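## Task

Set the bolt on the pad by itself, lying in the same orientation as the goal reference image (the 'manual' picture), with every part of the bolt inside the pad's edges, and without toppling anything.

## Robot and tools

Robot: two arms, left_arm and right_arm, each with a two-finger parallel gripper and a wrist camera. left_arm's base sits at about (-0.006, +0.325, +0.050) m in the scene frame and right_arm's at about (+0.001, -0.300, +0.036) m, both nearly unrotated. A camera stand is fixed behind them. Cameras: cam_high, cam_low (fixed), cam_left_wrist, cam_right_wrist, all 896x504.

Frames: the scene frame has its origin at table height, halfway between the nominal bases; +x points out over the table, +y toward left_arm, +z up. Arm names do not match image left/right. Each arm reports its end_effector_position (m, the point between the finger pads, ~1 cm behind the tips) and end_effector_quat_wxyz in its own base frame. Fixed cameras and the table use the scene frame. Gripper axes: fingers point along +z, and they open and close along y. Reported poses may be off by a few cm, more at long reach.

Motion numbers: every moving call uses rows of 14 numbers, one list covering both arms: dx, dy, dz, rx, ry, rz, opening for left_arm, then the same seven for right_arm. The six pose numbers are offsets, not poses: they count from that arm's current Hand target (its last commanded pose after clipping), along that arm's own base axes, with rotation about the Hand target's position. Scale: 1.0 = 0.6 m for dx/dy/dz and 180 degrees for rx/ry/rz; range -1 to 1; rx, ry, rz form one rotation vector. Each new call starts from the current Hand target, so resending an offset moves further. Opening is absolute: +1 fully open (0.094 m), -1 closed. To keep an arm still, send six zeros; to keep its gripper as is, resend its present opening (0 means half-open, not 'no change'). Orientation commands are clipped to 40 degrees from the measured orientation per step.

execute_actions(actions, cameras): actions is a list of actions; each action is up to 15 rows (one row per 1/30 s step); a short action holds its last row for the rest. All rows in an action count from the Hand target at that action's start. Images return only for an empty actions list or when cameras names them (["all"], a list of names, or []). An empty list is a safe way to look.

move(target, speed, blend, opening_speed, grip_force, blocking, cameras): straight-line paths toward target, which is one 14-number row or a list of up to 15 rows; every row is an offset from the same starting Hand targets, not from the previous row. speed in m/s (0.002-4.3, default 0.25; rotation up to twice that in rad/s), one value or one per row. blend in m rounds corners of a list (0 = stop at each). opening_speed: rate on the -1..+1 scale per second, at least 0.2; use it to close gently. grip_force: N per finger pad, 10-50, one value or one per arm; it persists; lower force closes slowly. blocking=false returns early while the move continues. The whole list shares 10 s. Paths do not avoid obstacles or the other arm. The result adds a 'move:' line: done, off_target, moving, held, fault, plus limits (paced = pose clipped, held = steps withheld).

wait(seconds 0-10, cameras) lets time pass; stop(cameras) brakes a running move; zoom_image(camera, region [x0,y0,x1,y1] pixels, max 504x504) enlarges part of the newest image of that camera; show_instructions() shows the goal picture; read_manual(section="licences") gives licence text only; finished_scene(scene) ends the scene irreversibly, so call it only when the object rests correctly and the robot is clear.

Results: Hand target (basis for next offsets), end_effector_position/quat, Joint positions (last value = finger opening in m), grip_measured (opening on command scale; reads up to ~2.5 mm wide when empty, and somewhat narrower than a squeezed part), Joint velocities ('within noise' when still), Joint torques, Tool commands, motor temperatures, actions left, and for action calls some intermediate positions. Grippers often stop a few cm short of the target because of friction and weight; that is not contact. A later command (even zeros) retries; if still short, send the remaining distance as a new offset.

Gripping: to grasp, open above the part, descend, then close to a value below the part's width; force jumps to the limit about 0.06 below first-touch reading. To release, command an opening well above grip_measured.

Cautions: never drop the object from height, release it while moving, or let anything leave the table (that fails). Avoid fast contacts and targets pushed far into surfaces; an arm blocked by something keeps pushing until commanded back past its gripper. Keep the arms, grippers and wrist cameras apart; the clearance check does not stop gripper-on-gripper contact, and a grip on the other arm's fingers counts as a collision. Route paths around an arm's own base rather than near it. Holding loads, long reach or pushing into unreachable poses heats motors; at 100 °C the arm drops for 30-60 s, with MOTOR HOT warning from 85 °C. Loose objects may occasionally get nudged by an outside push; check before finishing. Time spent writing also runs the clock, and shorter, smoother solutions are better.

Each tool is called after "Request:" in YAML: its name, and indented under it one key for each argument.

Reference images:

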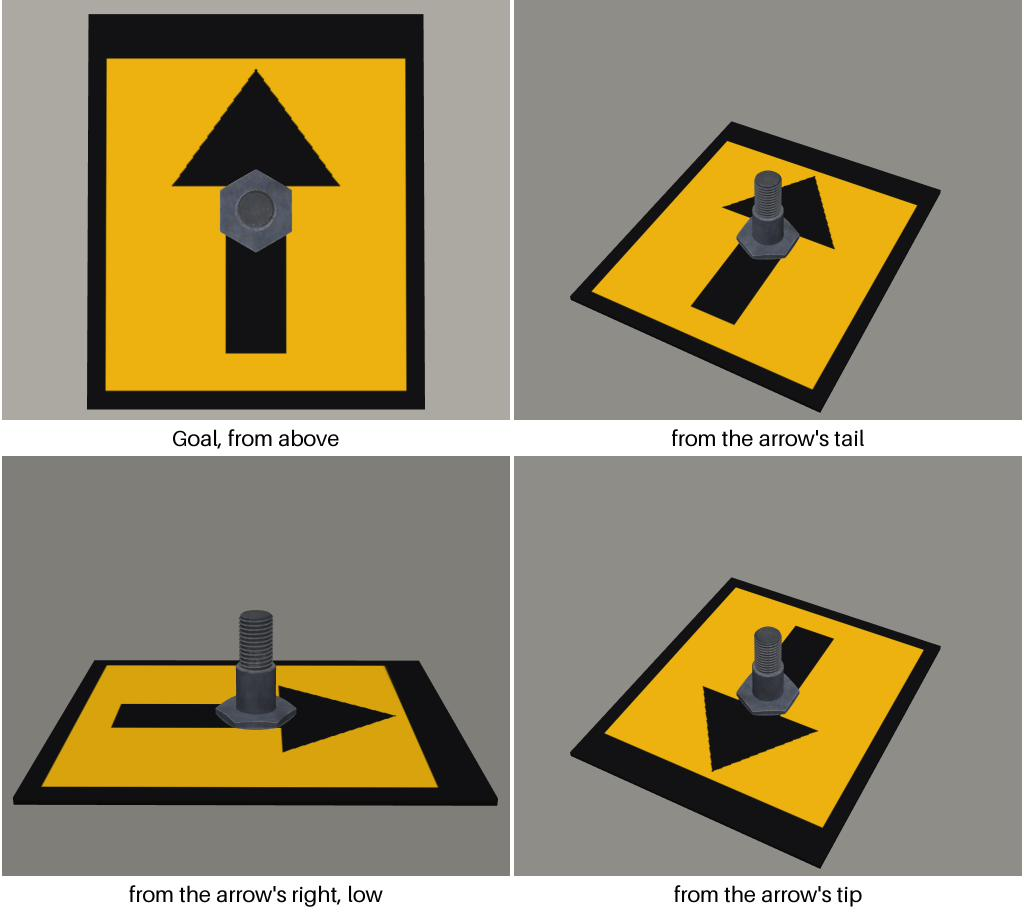

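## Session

Request:
execute_actions:
  actions: []

Request:
zoom_image:
  camera: "cam_high"
  region: [360, 230, 560, 430]

Request:
zoom_image:
  camera: "cam_low"
  region: [270, 210, 620, 310]

Scene clock: 0.00 s.
left_arm: end_effector_position=(+0.5495, -0.4214, +0.1599) grip_measured=+1.000 end_effector_quat_wxyz=(+0.425, +0.185, +0.877, -0.125) | right_arm: end_effector_position=(+0.6895, +0.0003, +0.1408) grip_measured=+1.000 end_effector_quat_wxyz=(+0.288, -0.166, +0.941, -0.067)
Joint positions: left_arm=[-0.693 1.761 1.277 -0.179 -0.158 -0.201 0.094] | right_arm=[0.01 1.848 1.499 -0.624 0.036 -0.35 0.094]
Joint velocities: within noise
Joint torques (N m): no reading
Motor temperatures (°C): left_arm=[26 24 31 26 28 23 28] | right_arm=[32 35 34 27 24 25 25]
Heat: left arm: hottest elbow 31 °C; right arm: hottest shoulder 35 °C.
Hand target: left_arm +0.5564, -0.4271, +0.1745; +0.436, +0.182, +0.871, -0.131 | right_arm +0.6992, +0.0004, +0.1616; +0.307, -0.164, +0.935, -0.070
Tool commands: left_gripper/opening=+1.0 right_gripper/opening=+1.0

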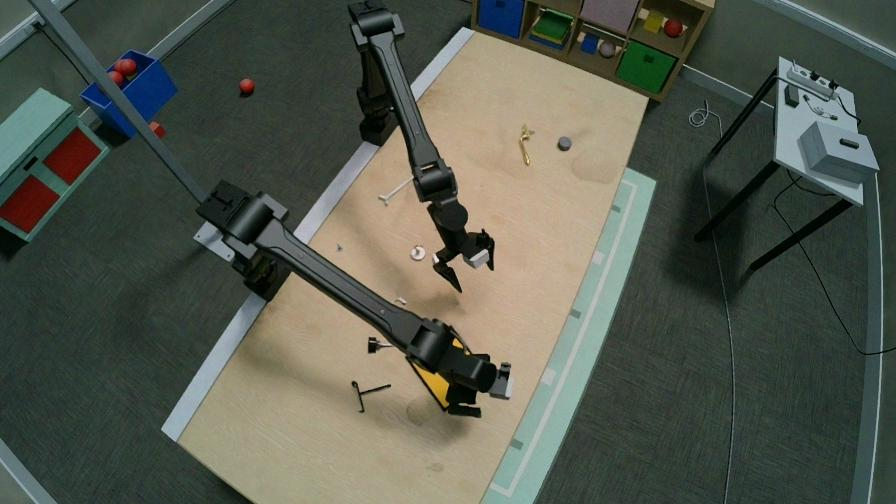

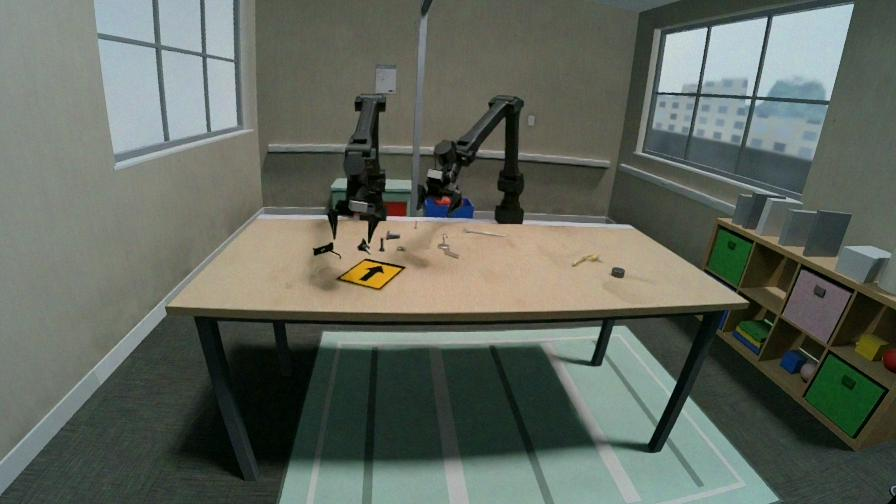

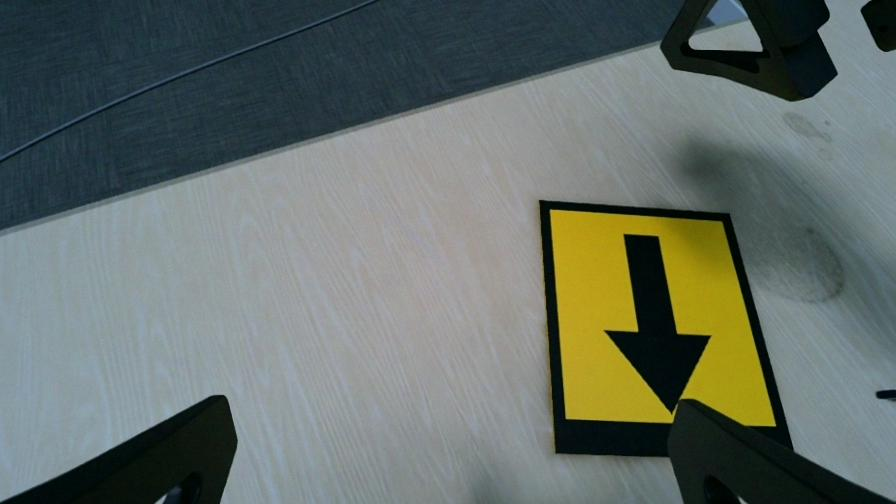

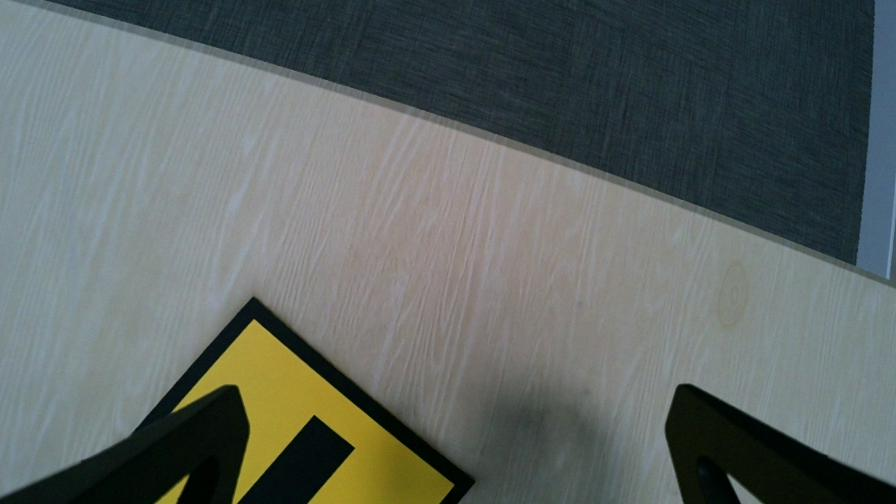

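Scaled by 2.520 from the camera's 896x504 image, which has a finer 1280x720 frame.

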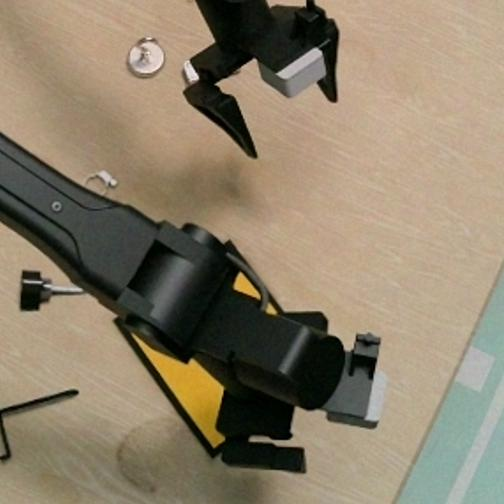

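Scaled by 1.440 from the camera's 896x504 image, which has a finer 1280x720 frame.

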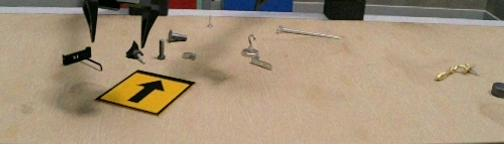

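Request:
move:
  target: [-0.361,0.6285,0.426,0.0574,0.1538,0.1336,1, -0.467,0.083,0.45,0.0665,0.0624,-0.0928,1]
  speed: 0.35
  cameras: ["all"]

Scene clock: 8.10 s.
left_arm: end_effector_position=(+0.3344, -0.0538, +0.4053) grip_measured=+1.000 end_effector_quat_wxyz=(+0.196, +0.002, +0.981, +0.003) | right_arm: end_effector_position=(+0.4147, +0.0468, +0.4140) grip_measured=+1.000 end_effector_quat_wxyz=(+0.203, -0.002, +0.979, -0.002)
Joint positions: left_arm=[-0.199 1.046 1.428 -1.567 -0.08 -0.179 0.094] | right_arm=[0.137 1.235 1.586 -1.517 0.056 0.12 0.094]
Joint torques (N m): left_arm=[0.15 -3.08 13.68 0.81 0.18 0.13] | right_arm=[-0.03 -8.53 13.85 0.64 0.34 0.14]
Heat: left arm: hottest elbow 33 °C; right arm: hottest shoulder 36 °C.
Hand target: left_arm +0.3400, -0.0500, +0.4301; +0.217, +0.000, +0.976, +0.000 | right_arm +0.4191, +0.0503, +0.4315; +0.217, +0.000, +0.976, +0.000
Off the commanded pose: left_arm 0.026 m, 3 deg | right_arm 0.018 m, 2 deg.
move: off_target (left_arm, right_arm)

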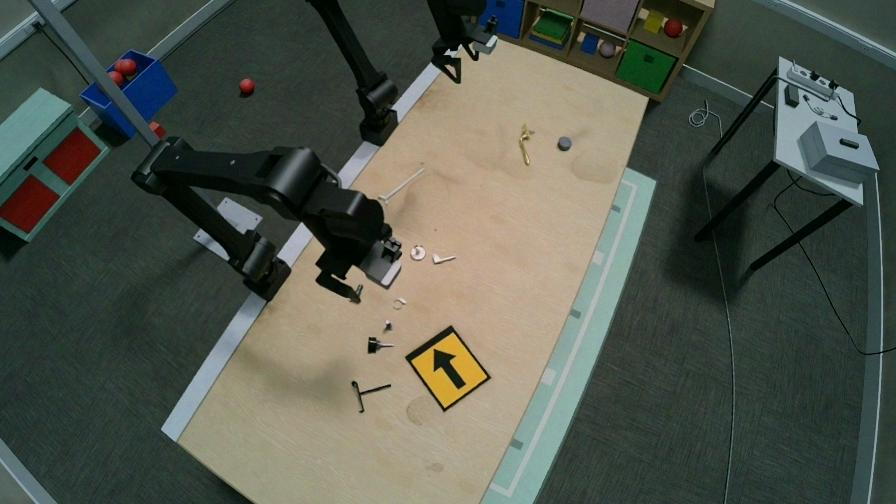

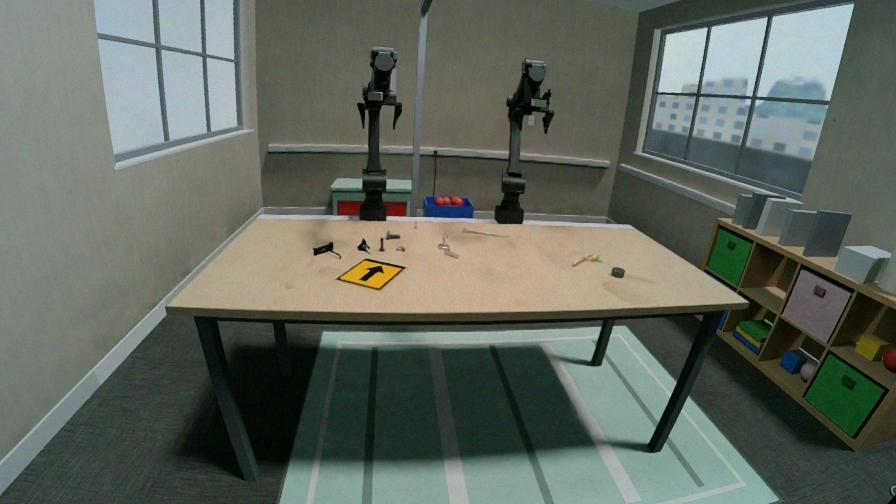

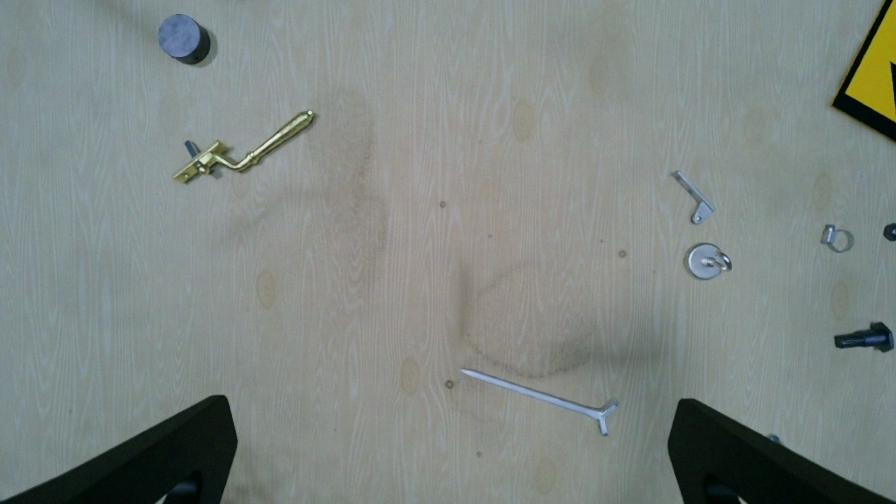

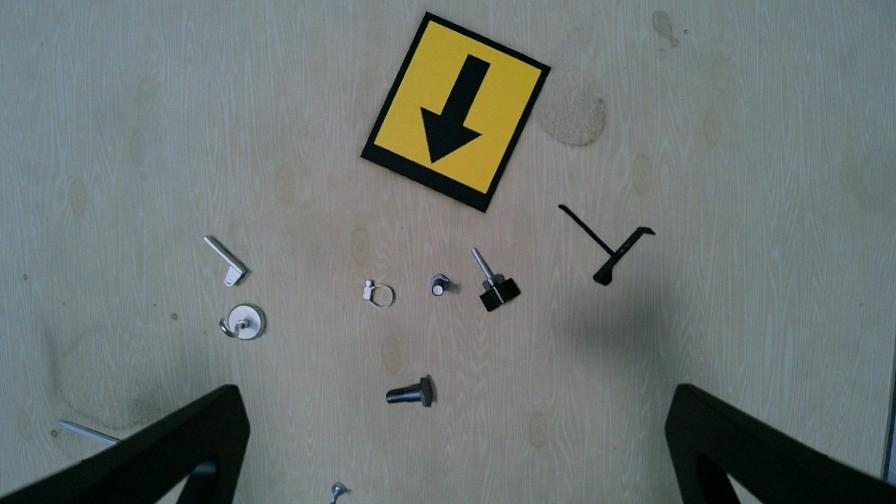

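Request:
zoom_image:
  camera: "cam_right_wrist"
  region: [350, 260, 540, 430]

Request:
zoom_image:
  camera: "cam_low"
  region: [340, 215, 470, 270]

Request:
zoom_image:
  camera: "cam_left_wrist"
  region: [760, 200, 896, 460]

Scaled by 2.653 from the camera's 896x504 image, which has a finer 1280x720 frame.

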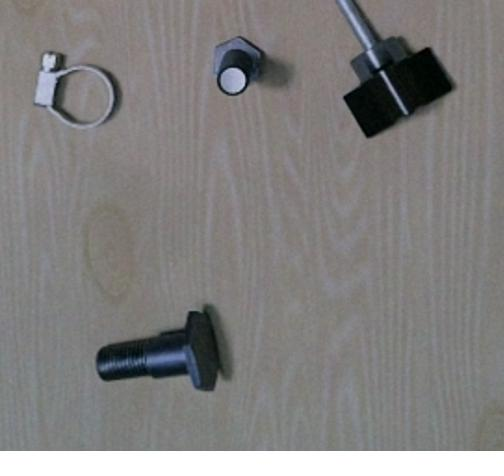

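Scaled by 3.877 from the camera's 896x504 image, which has a finer 1280x720 frame.

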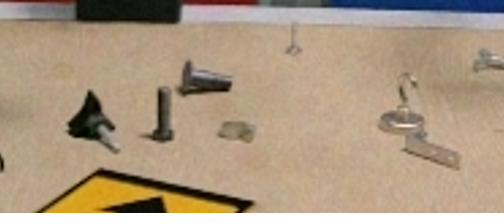

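Scaled by 1.938 from the camera's 896x504 image, which has a finer 1280x720 frame.

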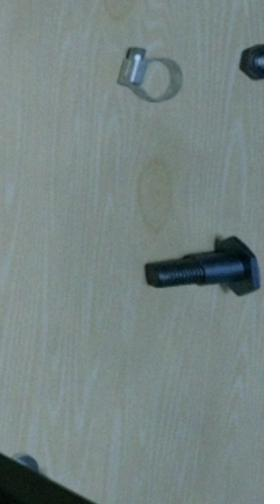

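Request:
move:
  target: [0,0,0,0,0,0,1, -0.2633,0.1267,-0.6025,-0.2236,0.1778,0.5389,0.3]
  speed: 0.3
  cameras: ["cam_right_wrist","cam_high","cam_low"]

Scene clock: 46.43 s.
left_arm: end_effector_position=(+0.3343, -0.0539, +0.4053) grip_measured=+1.000 end_effector_quat_wxyz=(+0.196, +0.003, +0.981, +0.003) | right_arm: end_effector_position=(+0.2582, +0.1221, +0.0713) grip_measured=+0.302 end_effector_quat_wxyz=(+0.111, +0.765, -0.620, +0.134)
Joint positions: left_arm=[-0.199 1.046 1.428 -1.567 -0.08 -0.178 0.094] | right_arm=[0.633 1.325 0.754 -1.152 0.315 -1.122 0.061]
Joint torques (N m): left_arm=[0.15 -3.19 13.64 0.81 0.17 0.14] | right_arm=[0.09 -7.3 8.02 0.53 0.51 -0.06]
Motor temperatures (°C): left_arm=[26 25 40 26 27 23 27] | right_arm=[32 36 40 26 23 25 25]
Heat: left arm: hottest elbow 40 °C; right arm: hottest elbow 40 °C.
Hand target: left_arm +0.3399, -0.0500, +0.4301; +0.217, +0.000, +0.976, +0.000 | right_arm +0.2611, +0.1262, +0.0701; +0.108, +0.771, -0.613, +0.136
Off the commanded pose: left_arm 0.026 m, 3 deg | right_arm 0.005 m, 1 deg.
move: off_target (left_arm)
Images, in order (width x height): cam_high 896x504, cam_low 896x504, cam_right_wrist 896x504.

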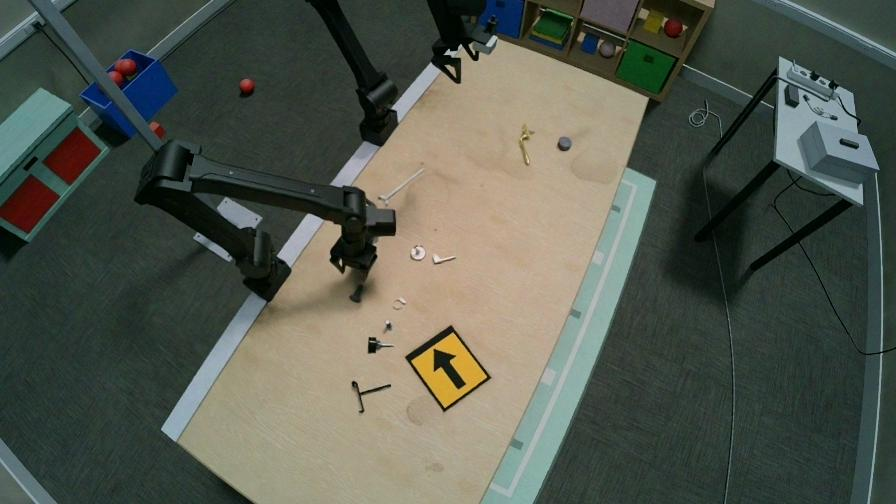

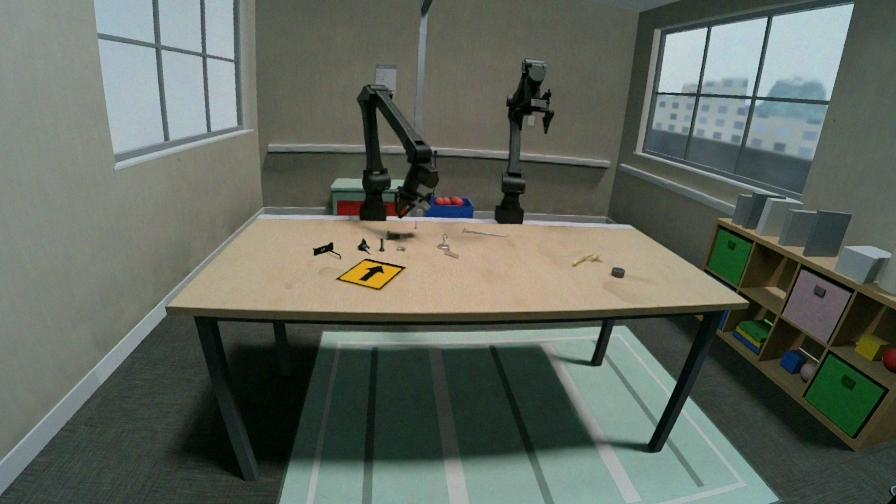

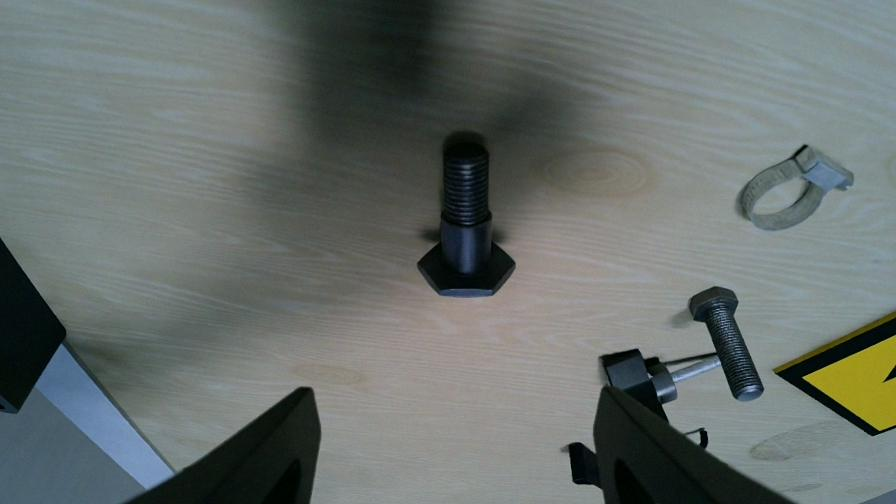

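Request:
move:
  target: [0,0,0,0,0,0,1, 0.0063,0.0058,-0.1012,0,0,0,0.3]
  speed: 0.2
  cameras: ["cam_right_wrist","cam_left_wrist"]

Request:
zoom_image:
  camera: "cam_right_wrist"
  region: [360, 60, 600, 440]

Scene clock: 60.90 s.
left_arm: end_effector_position=(+0.3343, -0.0539, +0.4053) grip_measured=+1.000 end_effector_quat_wxyz=(+0.196, +0.003, +0.981, +0.003) | right_arm: end_effector_position=(+0.2622, +0.1257, +0.0112) grip_measured=+0.302 end_effector_quat_wxyz=(+0.111, +0.766, -0.619, +0.134)
Joint positions: left_arm=[-0.199 1.046 1.428 -1.567 -0.08 -0.178 0.094] | right_arm=[0.635 1.462 0.69 -0.95 0.315 -1.123 0.061]
Joint torques (N m): left_arm=[0.26 -3.19 13.7 0.77 0.18 0.14] | right_arm=[0.67 -7.94 6.98 0.64 0.48 -0.06]
Heat: left arm: hottest elbow 42 °C; right arm: hottest elbow 39 °C.
Hand target: left_arm +0.3399, -0.0500, +0.4301; +0.217, +0.000, +0.976, +0.000 | right_arm +0.2649, +0.1297, +0.0094; +0.108, +0.771, -0.613, +0.136
Off the commanded pose: left_arm 0.026 m, 3 deg | right_arm 0.005 m, 1 deg.
move: off_target (left_arm)
Images, in order (width x height): cam_left_wrist 896x504, cam_right_wrist 896x504.

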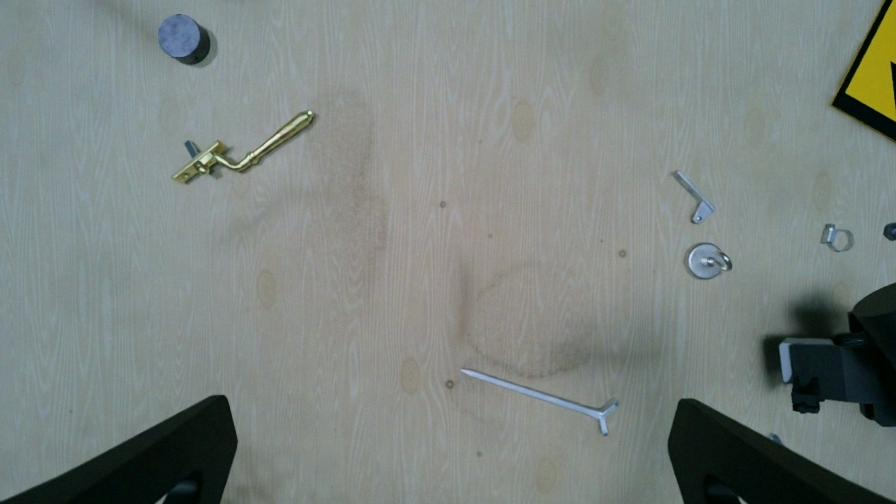

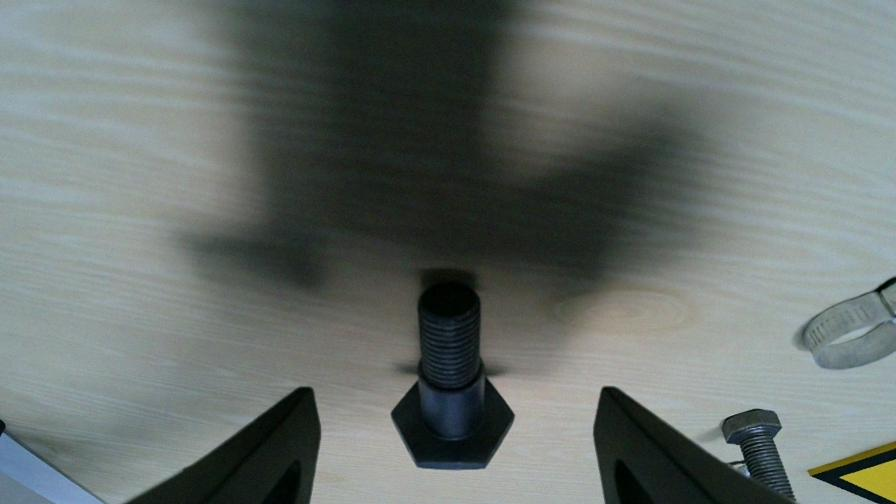

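Scaled by 1.326 from the camera's 896x504 image, which has a finer 1280x720 frame.

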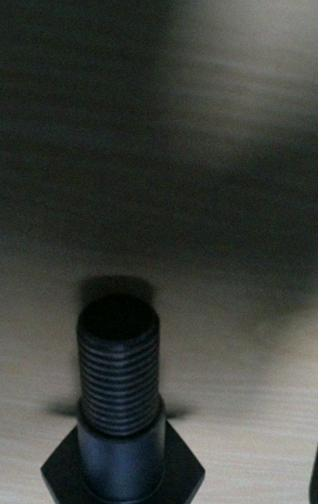

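Request:
move:
  target: [0,0,0,0,0,0,1, 0.0008,-0.0133,-0.0545,0,0,0,0.3]
  speed: 0.08
  cameras: ["cam_right_wrist"]

Scene clock: 71.07 s.
left_arm: end_effector_position=(+0.3343, -0.0539, +0.4053) grip_measured=+1.000 end_effector_quat_wxyz=(+0.196, +0.003, +0.981, +0.003) | right_arm: end_effector_position=(+0.2624, +0.1229, -0.0189) grip_measured=+0.302 end_effector_quat_wxyz=(+0.107, +0.769, -0.615, +0.137)
Joint positions: left_arm=[-0.199 1.046 1.428 -1.567 -0.08 -0.178 0.094] | right_arm=[0.63 1.529 0.651 -0.833 0.321 -1.14 0.061]
Joint torques (N m): left_arm=[0.21 -3.14 13.71 0.79 0.19 0.14] | right_arm=[-1.14 -8.12 5.98 0.81 0.35 -0.07]
Heat: left arm: hottest elbow 43 °C; right arm: hottest elbow 38 °C.
Hand target: left_arm +0.3399, -0.0500, +0.4301; +0.217, +0.000, +0.976, +0.000 | right_arm +0.2654, +0.1217, -0.0233; +0.108, +0.771, -0.613, +0.136
Off the commanded pose: left_arm 0.026 m, 3 deg | right_arm 0.005 m, 0 deg.
move: off_target (left_arm)
Images, in order (width x height): cam_right_wrist 896x504.

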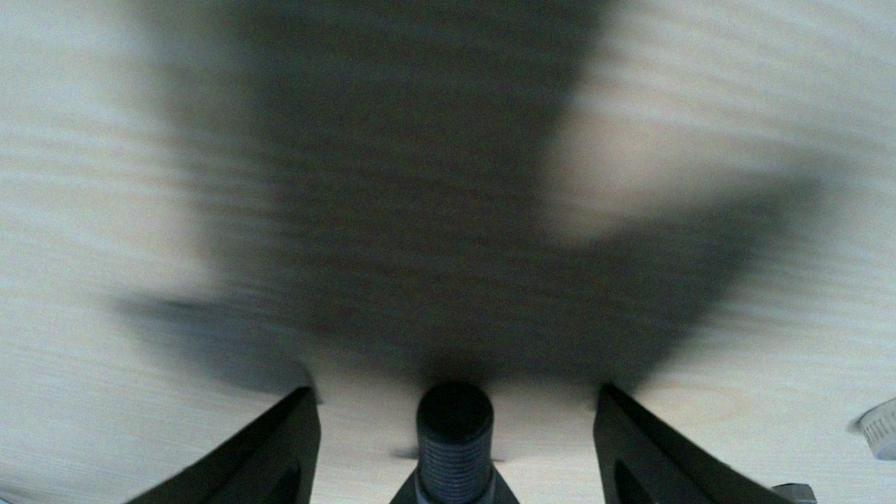

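Request:
move:
  target: [0,0,0,0,0,0,1, 0.0017,-0.0117,-0.0067,0,0,0,0.3]
  speed: 0.06
  cameras: ["cam_right_wrist"]

Scene clock: 75.57 s.
left_arm: end_effector_position=(+0.3343, -0.0539, +0.4053) grip_measured=+1.000 end_effector_quat_wxyz=(+0.196, +0.003, +0.981, +0.003) | right_arm: end_effector_position=(+0.2681, +0.1202, -0.0196) grip_measured=+0.302 end_effector_quat_wxyz=(+0.102, +0.770, -0.615, +0.140)
Joint positions: left_arm=[-0.199 1.046 1.428 -1.567 -0.08 -0.178 0.094] | right_arm=[0.614 1.529 0.65 -0.814 0.326 -1.16 0.061]
Joint torques (N m): left_arm=[0.38 -3.25 13.65 0.79 0.18 0.13] | right_arm=[-1.9 -7.77 5.09 0.94 0.24 -0.11]
Heat: left arm: hottest elbow 43 °C; right arm: hottest elbow 38 °C.
Hand target: left_arm +0.3399, -0.0500, +0.4301; +0.217, +0.000, +0.976, +0.000 | right_arm +0.2664, +0.1146, -0.0273; +0.109, +0.771, -0.613, +0.136
Off the commanded pose: left_arm 0.026 m, 3 deg | right_arm 0.010 m, 1 deg.
move: off_target (left_arm)
Images, in order (width x height): cam_right_wrist 896x504.

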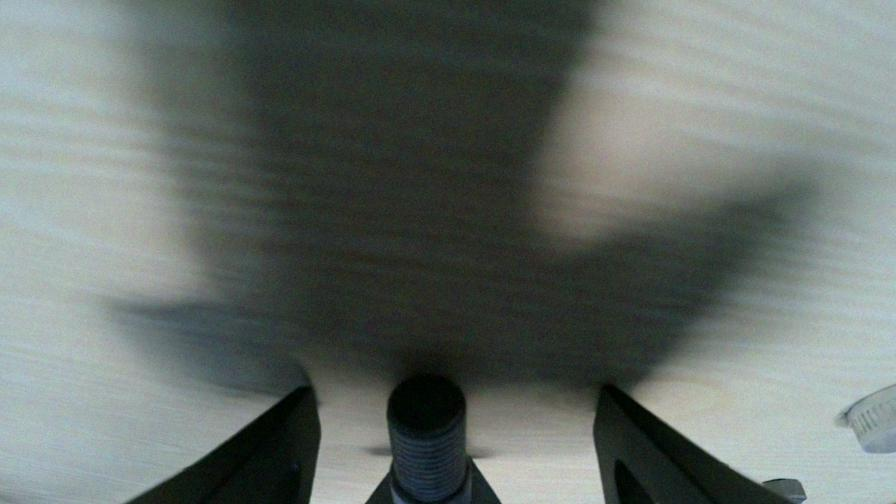

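Request:
move:
  target: [0,0,0,0,0,0,1, -0.0035,0.0005,0.0113,0,0,0,0.3]
  speed: 0.06
  cameras: ["cam_right_wrist"]

Scene clock: 79.10 s.
left_arm: end_effector_position=(+0.3343, -0.0539, +0.4053) grip_measured=+1.000 end_effector_quat_wxyz=(+0.196, +0.003, +0.981, +0.003) | right_arm: end_effector_position=(+0.2681, +0.1202, -0.0195) grip_measured=+0.302 end_effector_quat_wxyz=(+0.102, +0.770, -0.614, +0.140)
Joint positions: left_arm=[-0.199 1.046 1.428 -1.567 -0.08 -0.178 0.094] | right_arm=[0.614 1.529 0.65 -0.814 0.326 -1.16 0.061]
Joint torques (N m): left_arm=[0.38 -3.08 13.68 0.79 0.19 0.13] | right_arm=[-1.08 -9.23 5.18 -0.09 0.17 -0.01]
Heat: left arm: hottest elbow 44 °C; right arm: hottest elbow 38 °C.
Hand target: left_arm +0.3399, -0.0500, +0.4301; +0.217, +0.000, +0.976, +0.000 | right_arm +0.2643, +0.1149, -0.0205; +0.109, +0.771, -0.613, +0.136
Off the commanded pose: left_arm 0.026 m, 3 deg | right_arm 0.007 m, 1 deg.
move: off_target (left_arm)
Images, in order (width x height): cam_right_wrist 896x504.

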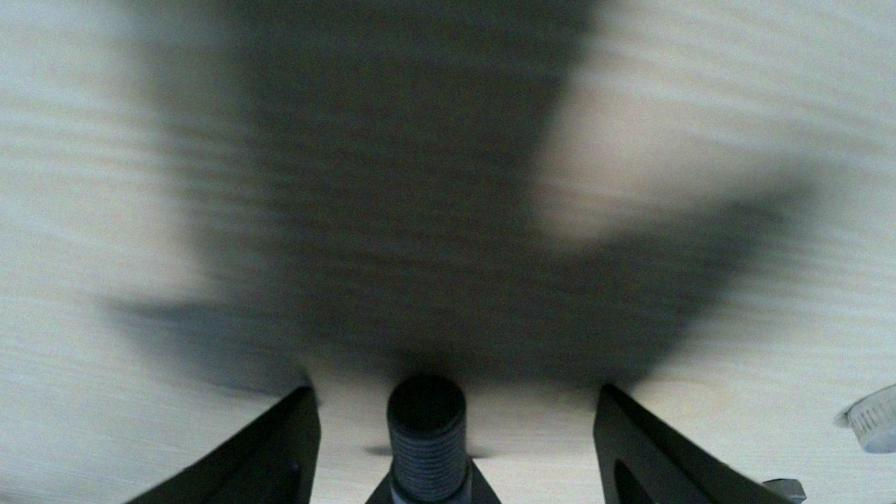

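Request:
move:
  target:
    - [0,0,0,0,0,0,1, 0.0015,0.0093,0.03,0,0,0,0.3]
    - [0,0,0,0,0,0,1, 0.0015,0.0085,0.002,0,0,0,0.3]
  speed: 0.06
  cameras: ["cam_right_wrist"]

Scene clock: 82.77 s.
left_arm: end_effector_position=(+0.3343, -0.0539, +0.4053) grip_measured=+1.000 end_effector_quat_wxyz=(+0.196, +0.003, +0.981, +0.003) | right_arm: end_effector_position=(+0.2640, +0.1174, -0.0162) grip_measured=+0.302 end_effector_quat_wxyz=(+0.110, +0.770, -0.613, +0.137)
Joint positions: left_arm=[-0.199 1.046 1.428 -1.567 -0.08 -0.178 0.094] | right_arm=[0.614 1.52 0.65 -0.841 0.326 -1.16 0.061]
Joint torques (N m): left_arm=[0.09 -2.96 13.7 0.8 0.18 0.14] | right_arm=[-0.62 -7.94 6.24 0.51 0.17 0.07]
Heat: left arm: hottest elbow 44 °C; right arm: hottest elbow 38 °C.
Hand target: left_arm +0.3399, -0.0500, +0.4301; +0.217, +0.000, +0.976, +0.000 | right_arm +0.2653, +0.1200, -0.0193; +0.109, +0.771, -0.613, +0.136
Off the commanded pose: left_arm 0.026 m, 3 deg | right_arm 0.004 m, 0 deg.
move: off_target (left_arm)
Images, in order (width x height): cam_right_wrist 896x504.

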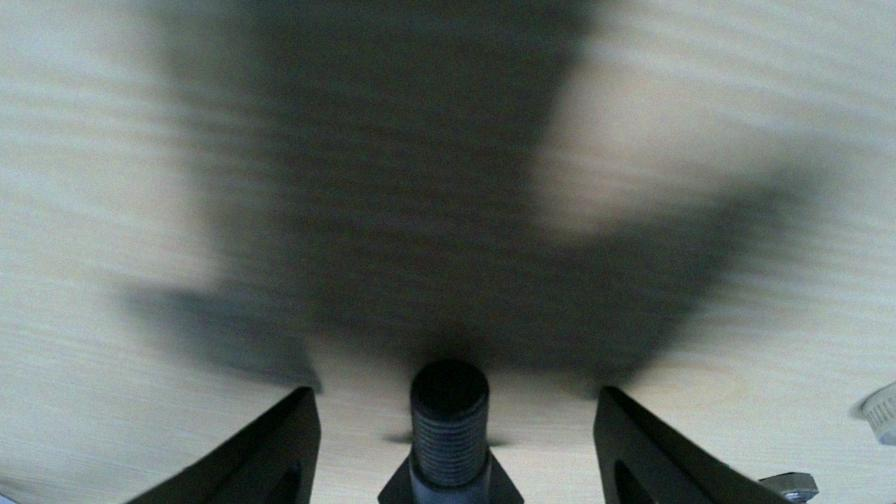

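Request:
move:
  target:
    - [0,0,0,0,0,0,1, -0.002,0,0.022,0,0,0,0.3]
    - [0,0,0,0,0,0,1, -0.002,-0.001,-0.0045,0,0,0,0.3]
  speed: 0.06
  cameras: ["cam_right_wrist"]

Scene clock: 88.00 s.
left_arm: end_effector_position=(+0.3343, -0.0539, +0.4053) grip_measured=+1.000 end_effector_quat_wxyz=(+0.196, +0.003, +0.981, +0.003) | right_arm: end_effector_position=(+0.2635, +0.1171, -0.0185) grip_measured=+0.302 end_effector_quat_wxyz=(+0.109, +0.770, -0.613, +0.137)
Joint positions: left_arm=[-0.199 1.046 1.428 -1.567 -0.08 -0.178 0.094] | right_arm=[0.614 1.524 0.646 -0.831 0.326 -1.16 0.061]
Joint torques (N m): left_arm=[0.15 -3.19 13.7 0.77 0.18 0.13] | right_arm=[-0.09 -8.12 6.13 0.64 0.16 0.07]
Heat: left arm: hottest elbow 44 °C; right arm: hottest elbow 37 °C.
Hand target: left_arm +0.3399, -0.0500, +0.4301; +0.217, +0.000, +0.976, +0.000 | right_arm +0.2640, +0.1195, -0.0220; +0.108, +0.771, -0.613, +0.136
Off the commanded pose: left_arm 0.026 m, 3 deg | right_arm 0.004 m, 0 deg.
move: off_target (left_arm)
Images, in order (width x height): cam_right_wrist 896x504.

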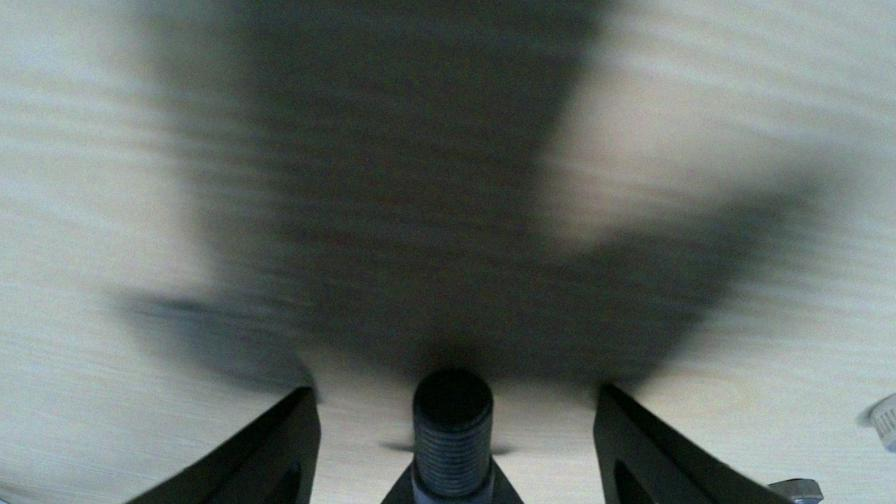

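Request:
move:
  target: [0,0,0,0,0,0,1, 0,0,0,0,0,0,-1]
  speed: 0.06
  grip_force: [50,40]
  cameras: ["cam_right_wrist"]

Scene clock: 91.27 s.
left_arm: end_effector_position=(+0.3343, -0.0539, +0.4053) grip_measured=+1.000 end_effector_quat_wxyz=(+0.196, +0.003, +0.981, +0.003) | right_arm: end_effector_position=(+0.2635, +0.1173, -0.0185) grip_measured=-0.692 end_effector_quat_wxyz=(+0.109, +0.770, -0.613, +0.137)
Joint positions: left_arm=[-0.199 1.046 1.428 -1.567 -0.08 -0.178 0.094] | right_arm=[0.614 1.524 0.646 -0.83 0.325 -1.16 0.014]
Joint torques (N m): left_arm=[0.21 -3.08 13.71 0.76 0.19 0.14] | right_arm=[-0.15 -7.88 6.04 0.49 0.2 0.07]
Motor temperatures (°C): left_arm=[26 25 45 26 27 23 27] | right_arm=[32 35 37 26 23 25 25]
Heat: left arm: hottest elbow 45 °C; right arm: hottest elbow 37 °C.
Hand target: left_arm +0.3399, -0.0500, +0.4301; +0.217, +0.000, +0.976, +0.000 | right_arm +0.2641, +0.1195, -0.0221; +0.108, +0.771, -0.613, +0.136
Off the commanded pose: left_arm 0.026 m, 3 deg | right_arm 0.004 m, 0 deg.
grip_force (N): 50, 40
move: off_target (left_arm)
Images, in order (width x height): cam_right_wrist 896x504.

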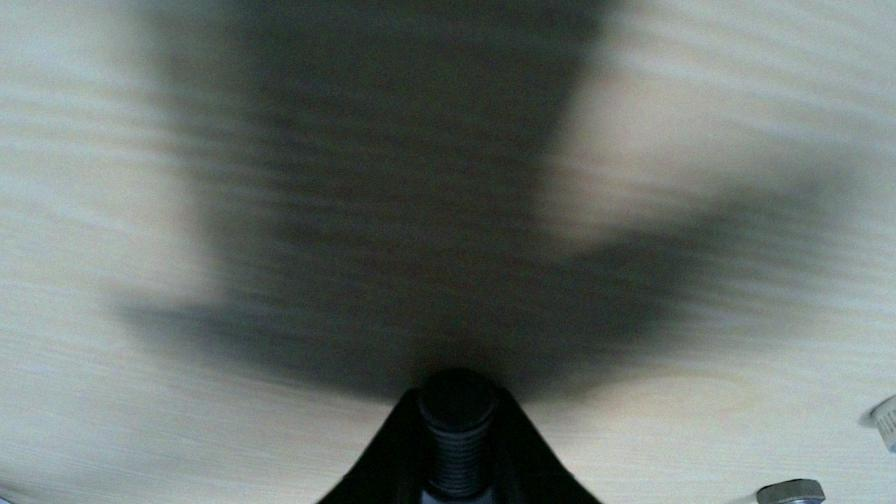

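Request:
move:
  target:
    - [0,0,0,0,0,0,1, 0,0,0.15,0,0,0,-1]
    - [0,0,0,0,0,0,1, 0.46,-0.1333,0.37,0.4996,-0.3522,-0.3797,-1]
  speed: [0.15,0.3]
  blend: [0.02,0]
  cameras: ["all"]

Scene clock: 103.37 s.
left_arm: end_effector_position=(+0.3343, -0.0539, +0.4053) grip_measured=+1.000 end_effector_quat_wxyz=(+0.196, +0.003, +0.981, +0.003) | right_arm: end_effector_position=(+0.5282, +0.0349, +0.1821) grip_measured=-0.693 end_effector_quat_wxyz=(+0.625, -0.046, +0.779, +0.033)
Joint positions: left_arm=[-0.199 1.046 1.428 -1.567 -0.08 -0.178 0.094] | right_arm=[0.046 1.405 0.586 0.599 -0.065 -0.02 0.014]
Joint torques (N m): left_arm=[0.32 -3.02 13.7 0.77 0.18 0.13] | right_arm=[0.21 -9.41 10.58 3.21 0.31 0.14]
Heat: left arm: hottest elbow 46 °C; right arm: hottest elbow 37 °C.
Hand target: left_arm +0.3399, -0.0500, +0.4301; +0.217, +0.000, +0.976, +0.000 | right_arm +0.5400, +0.0396, +0.1998; +0.644, -0.044, +0.763, +0.038
Off the commanded pose: left_arm 0.026 m, 3 deg | right_arm 0.022 m, 3 deg.
grip_force (N): 50, 40
move: off_target (left_arm, right_arm)

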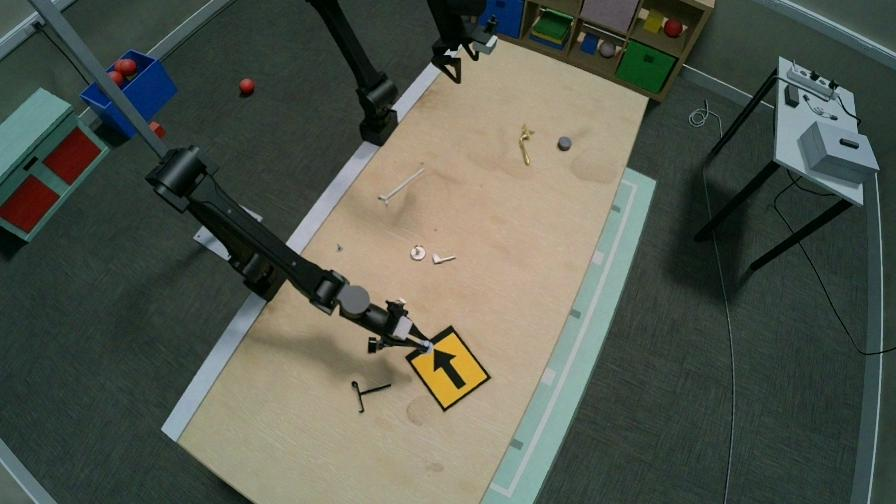

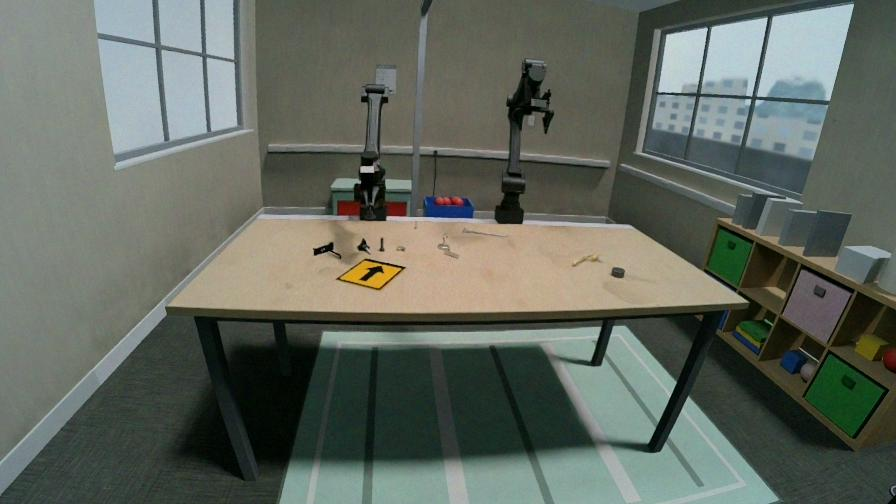

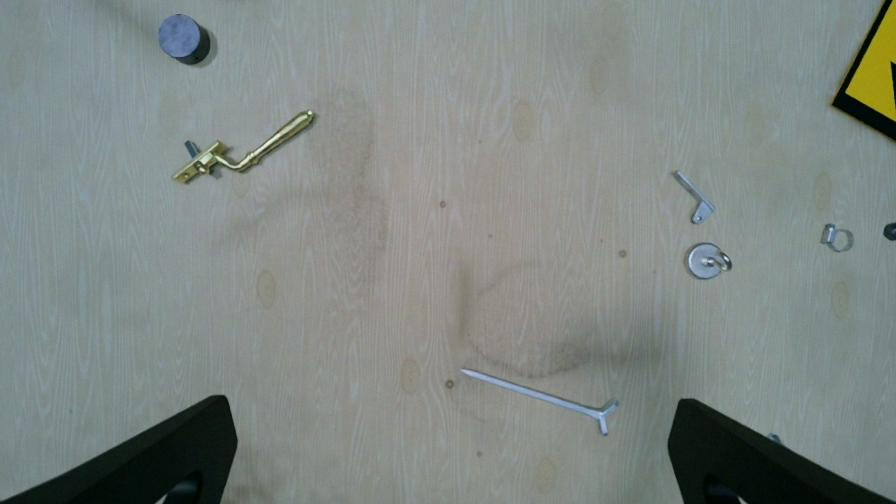

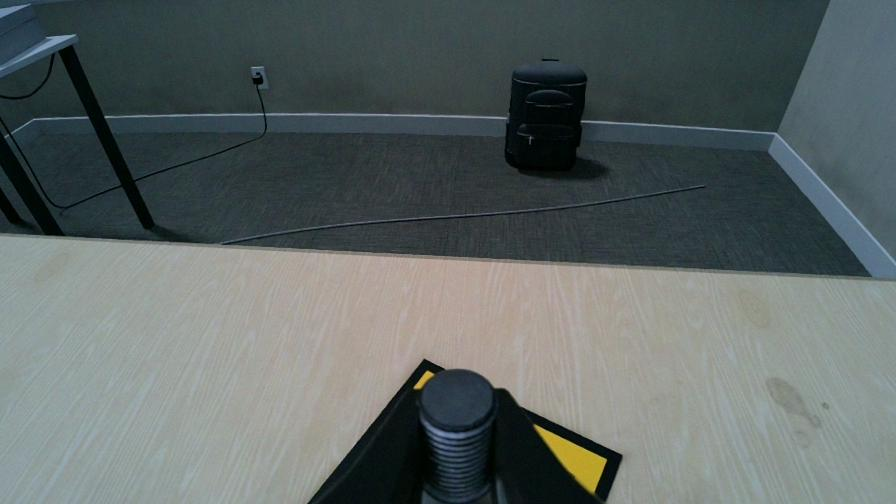

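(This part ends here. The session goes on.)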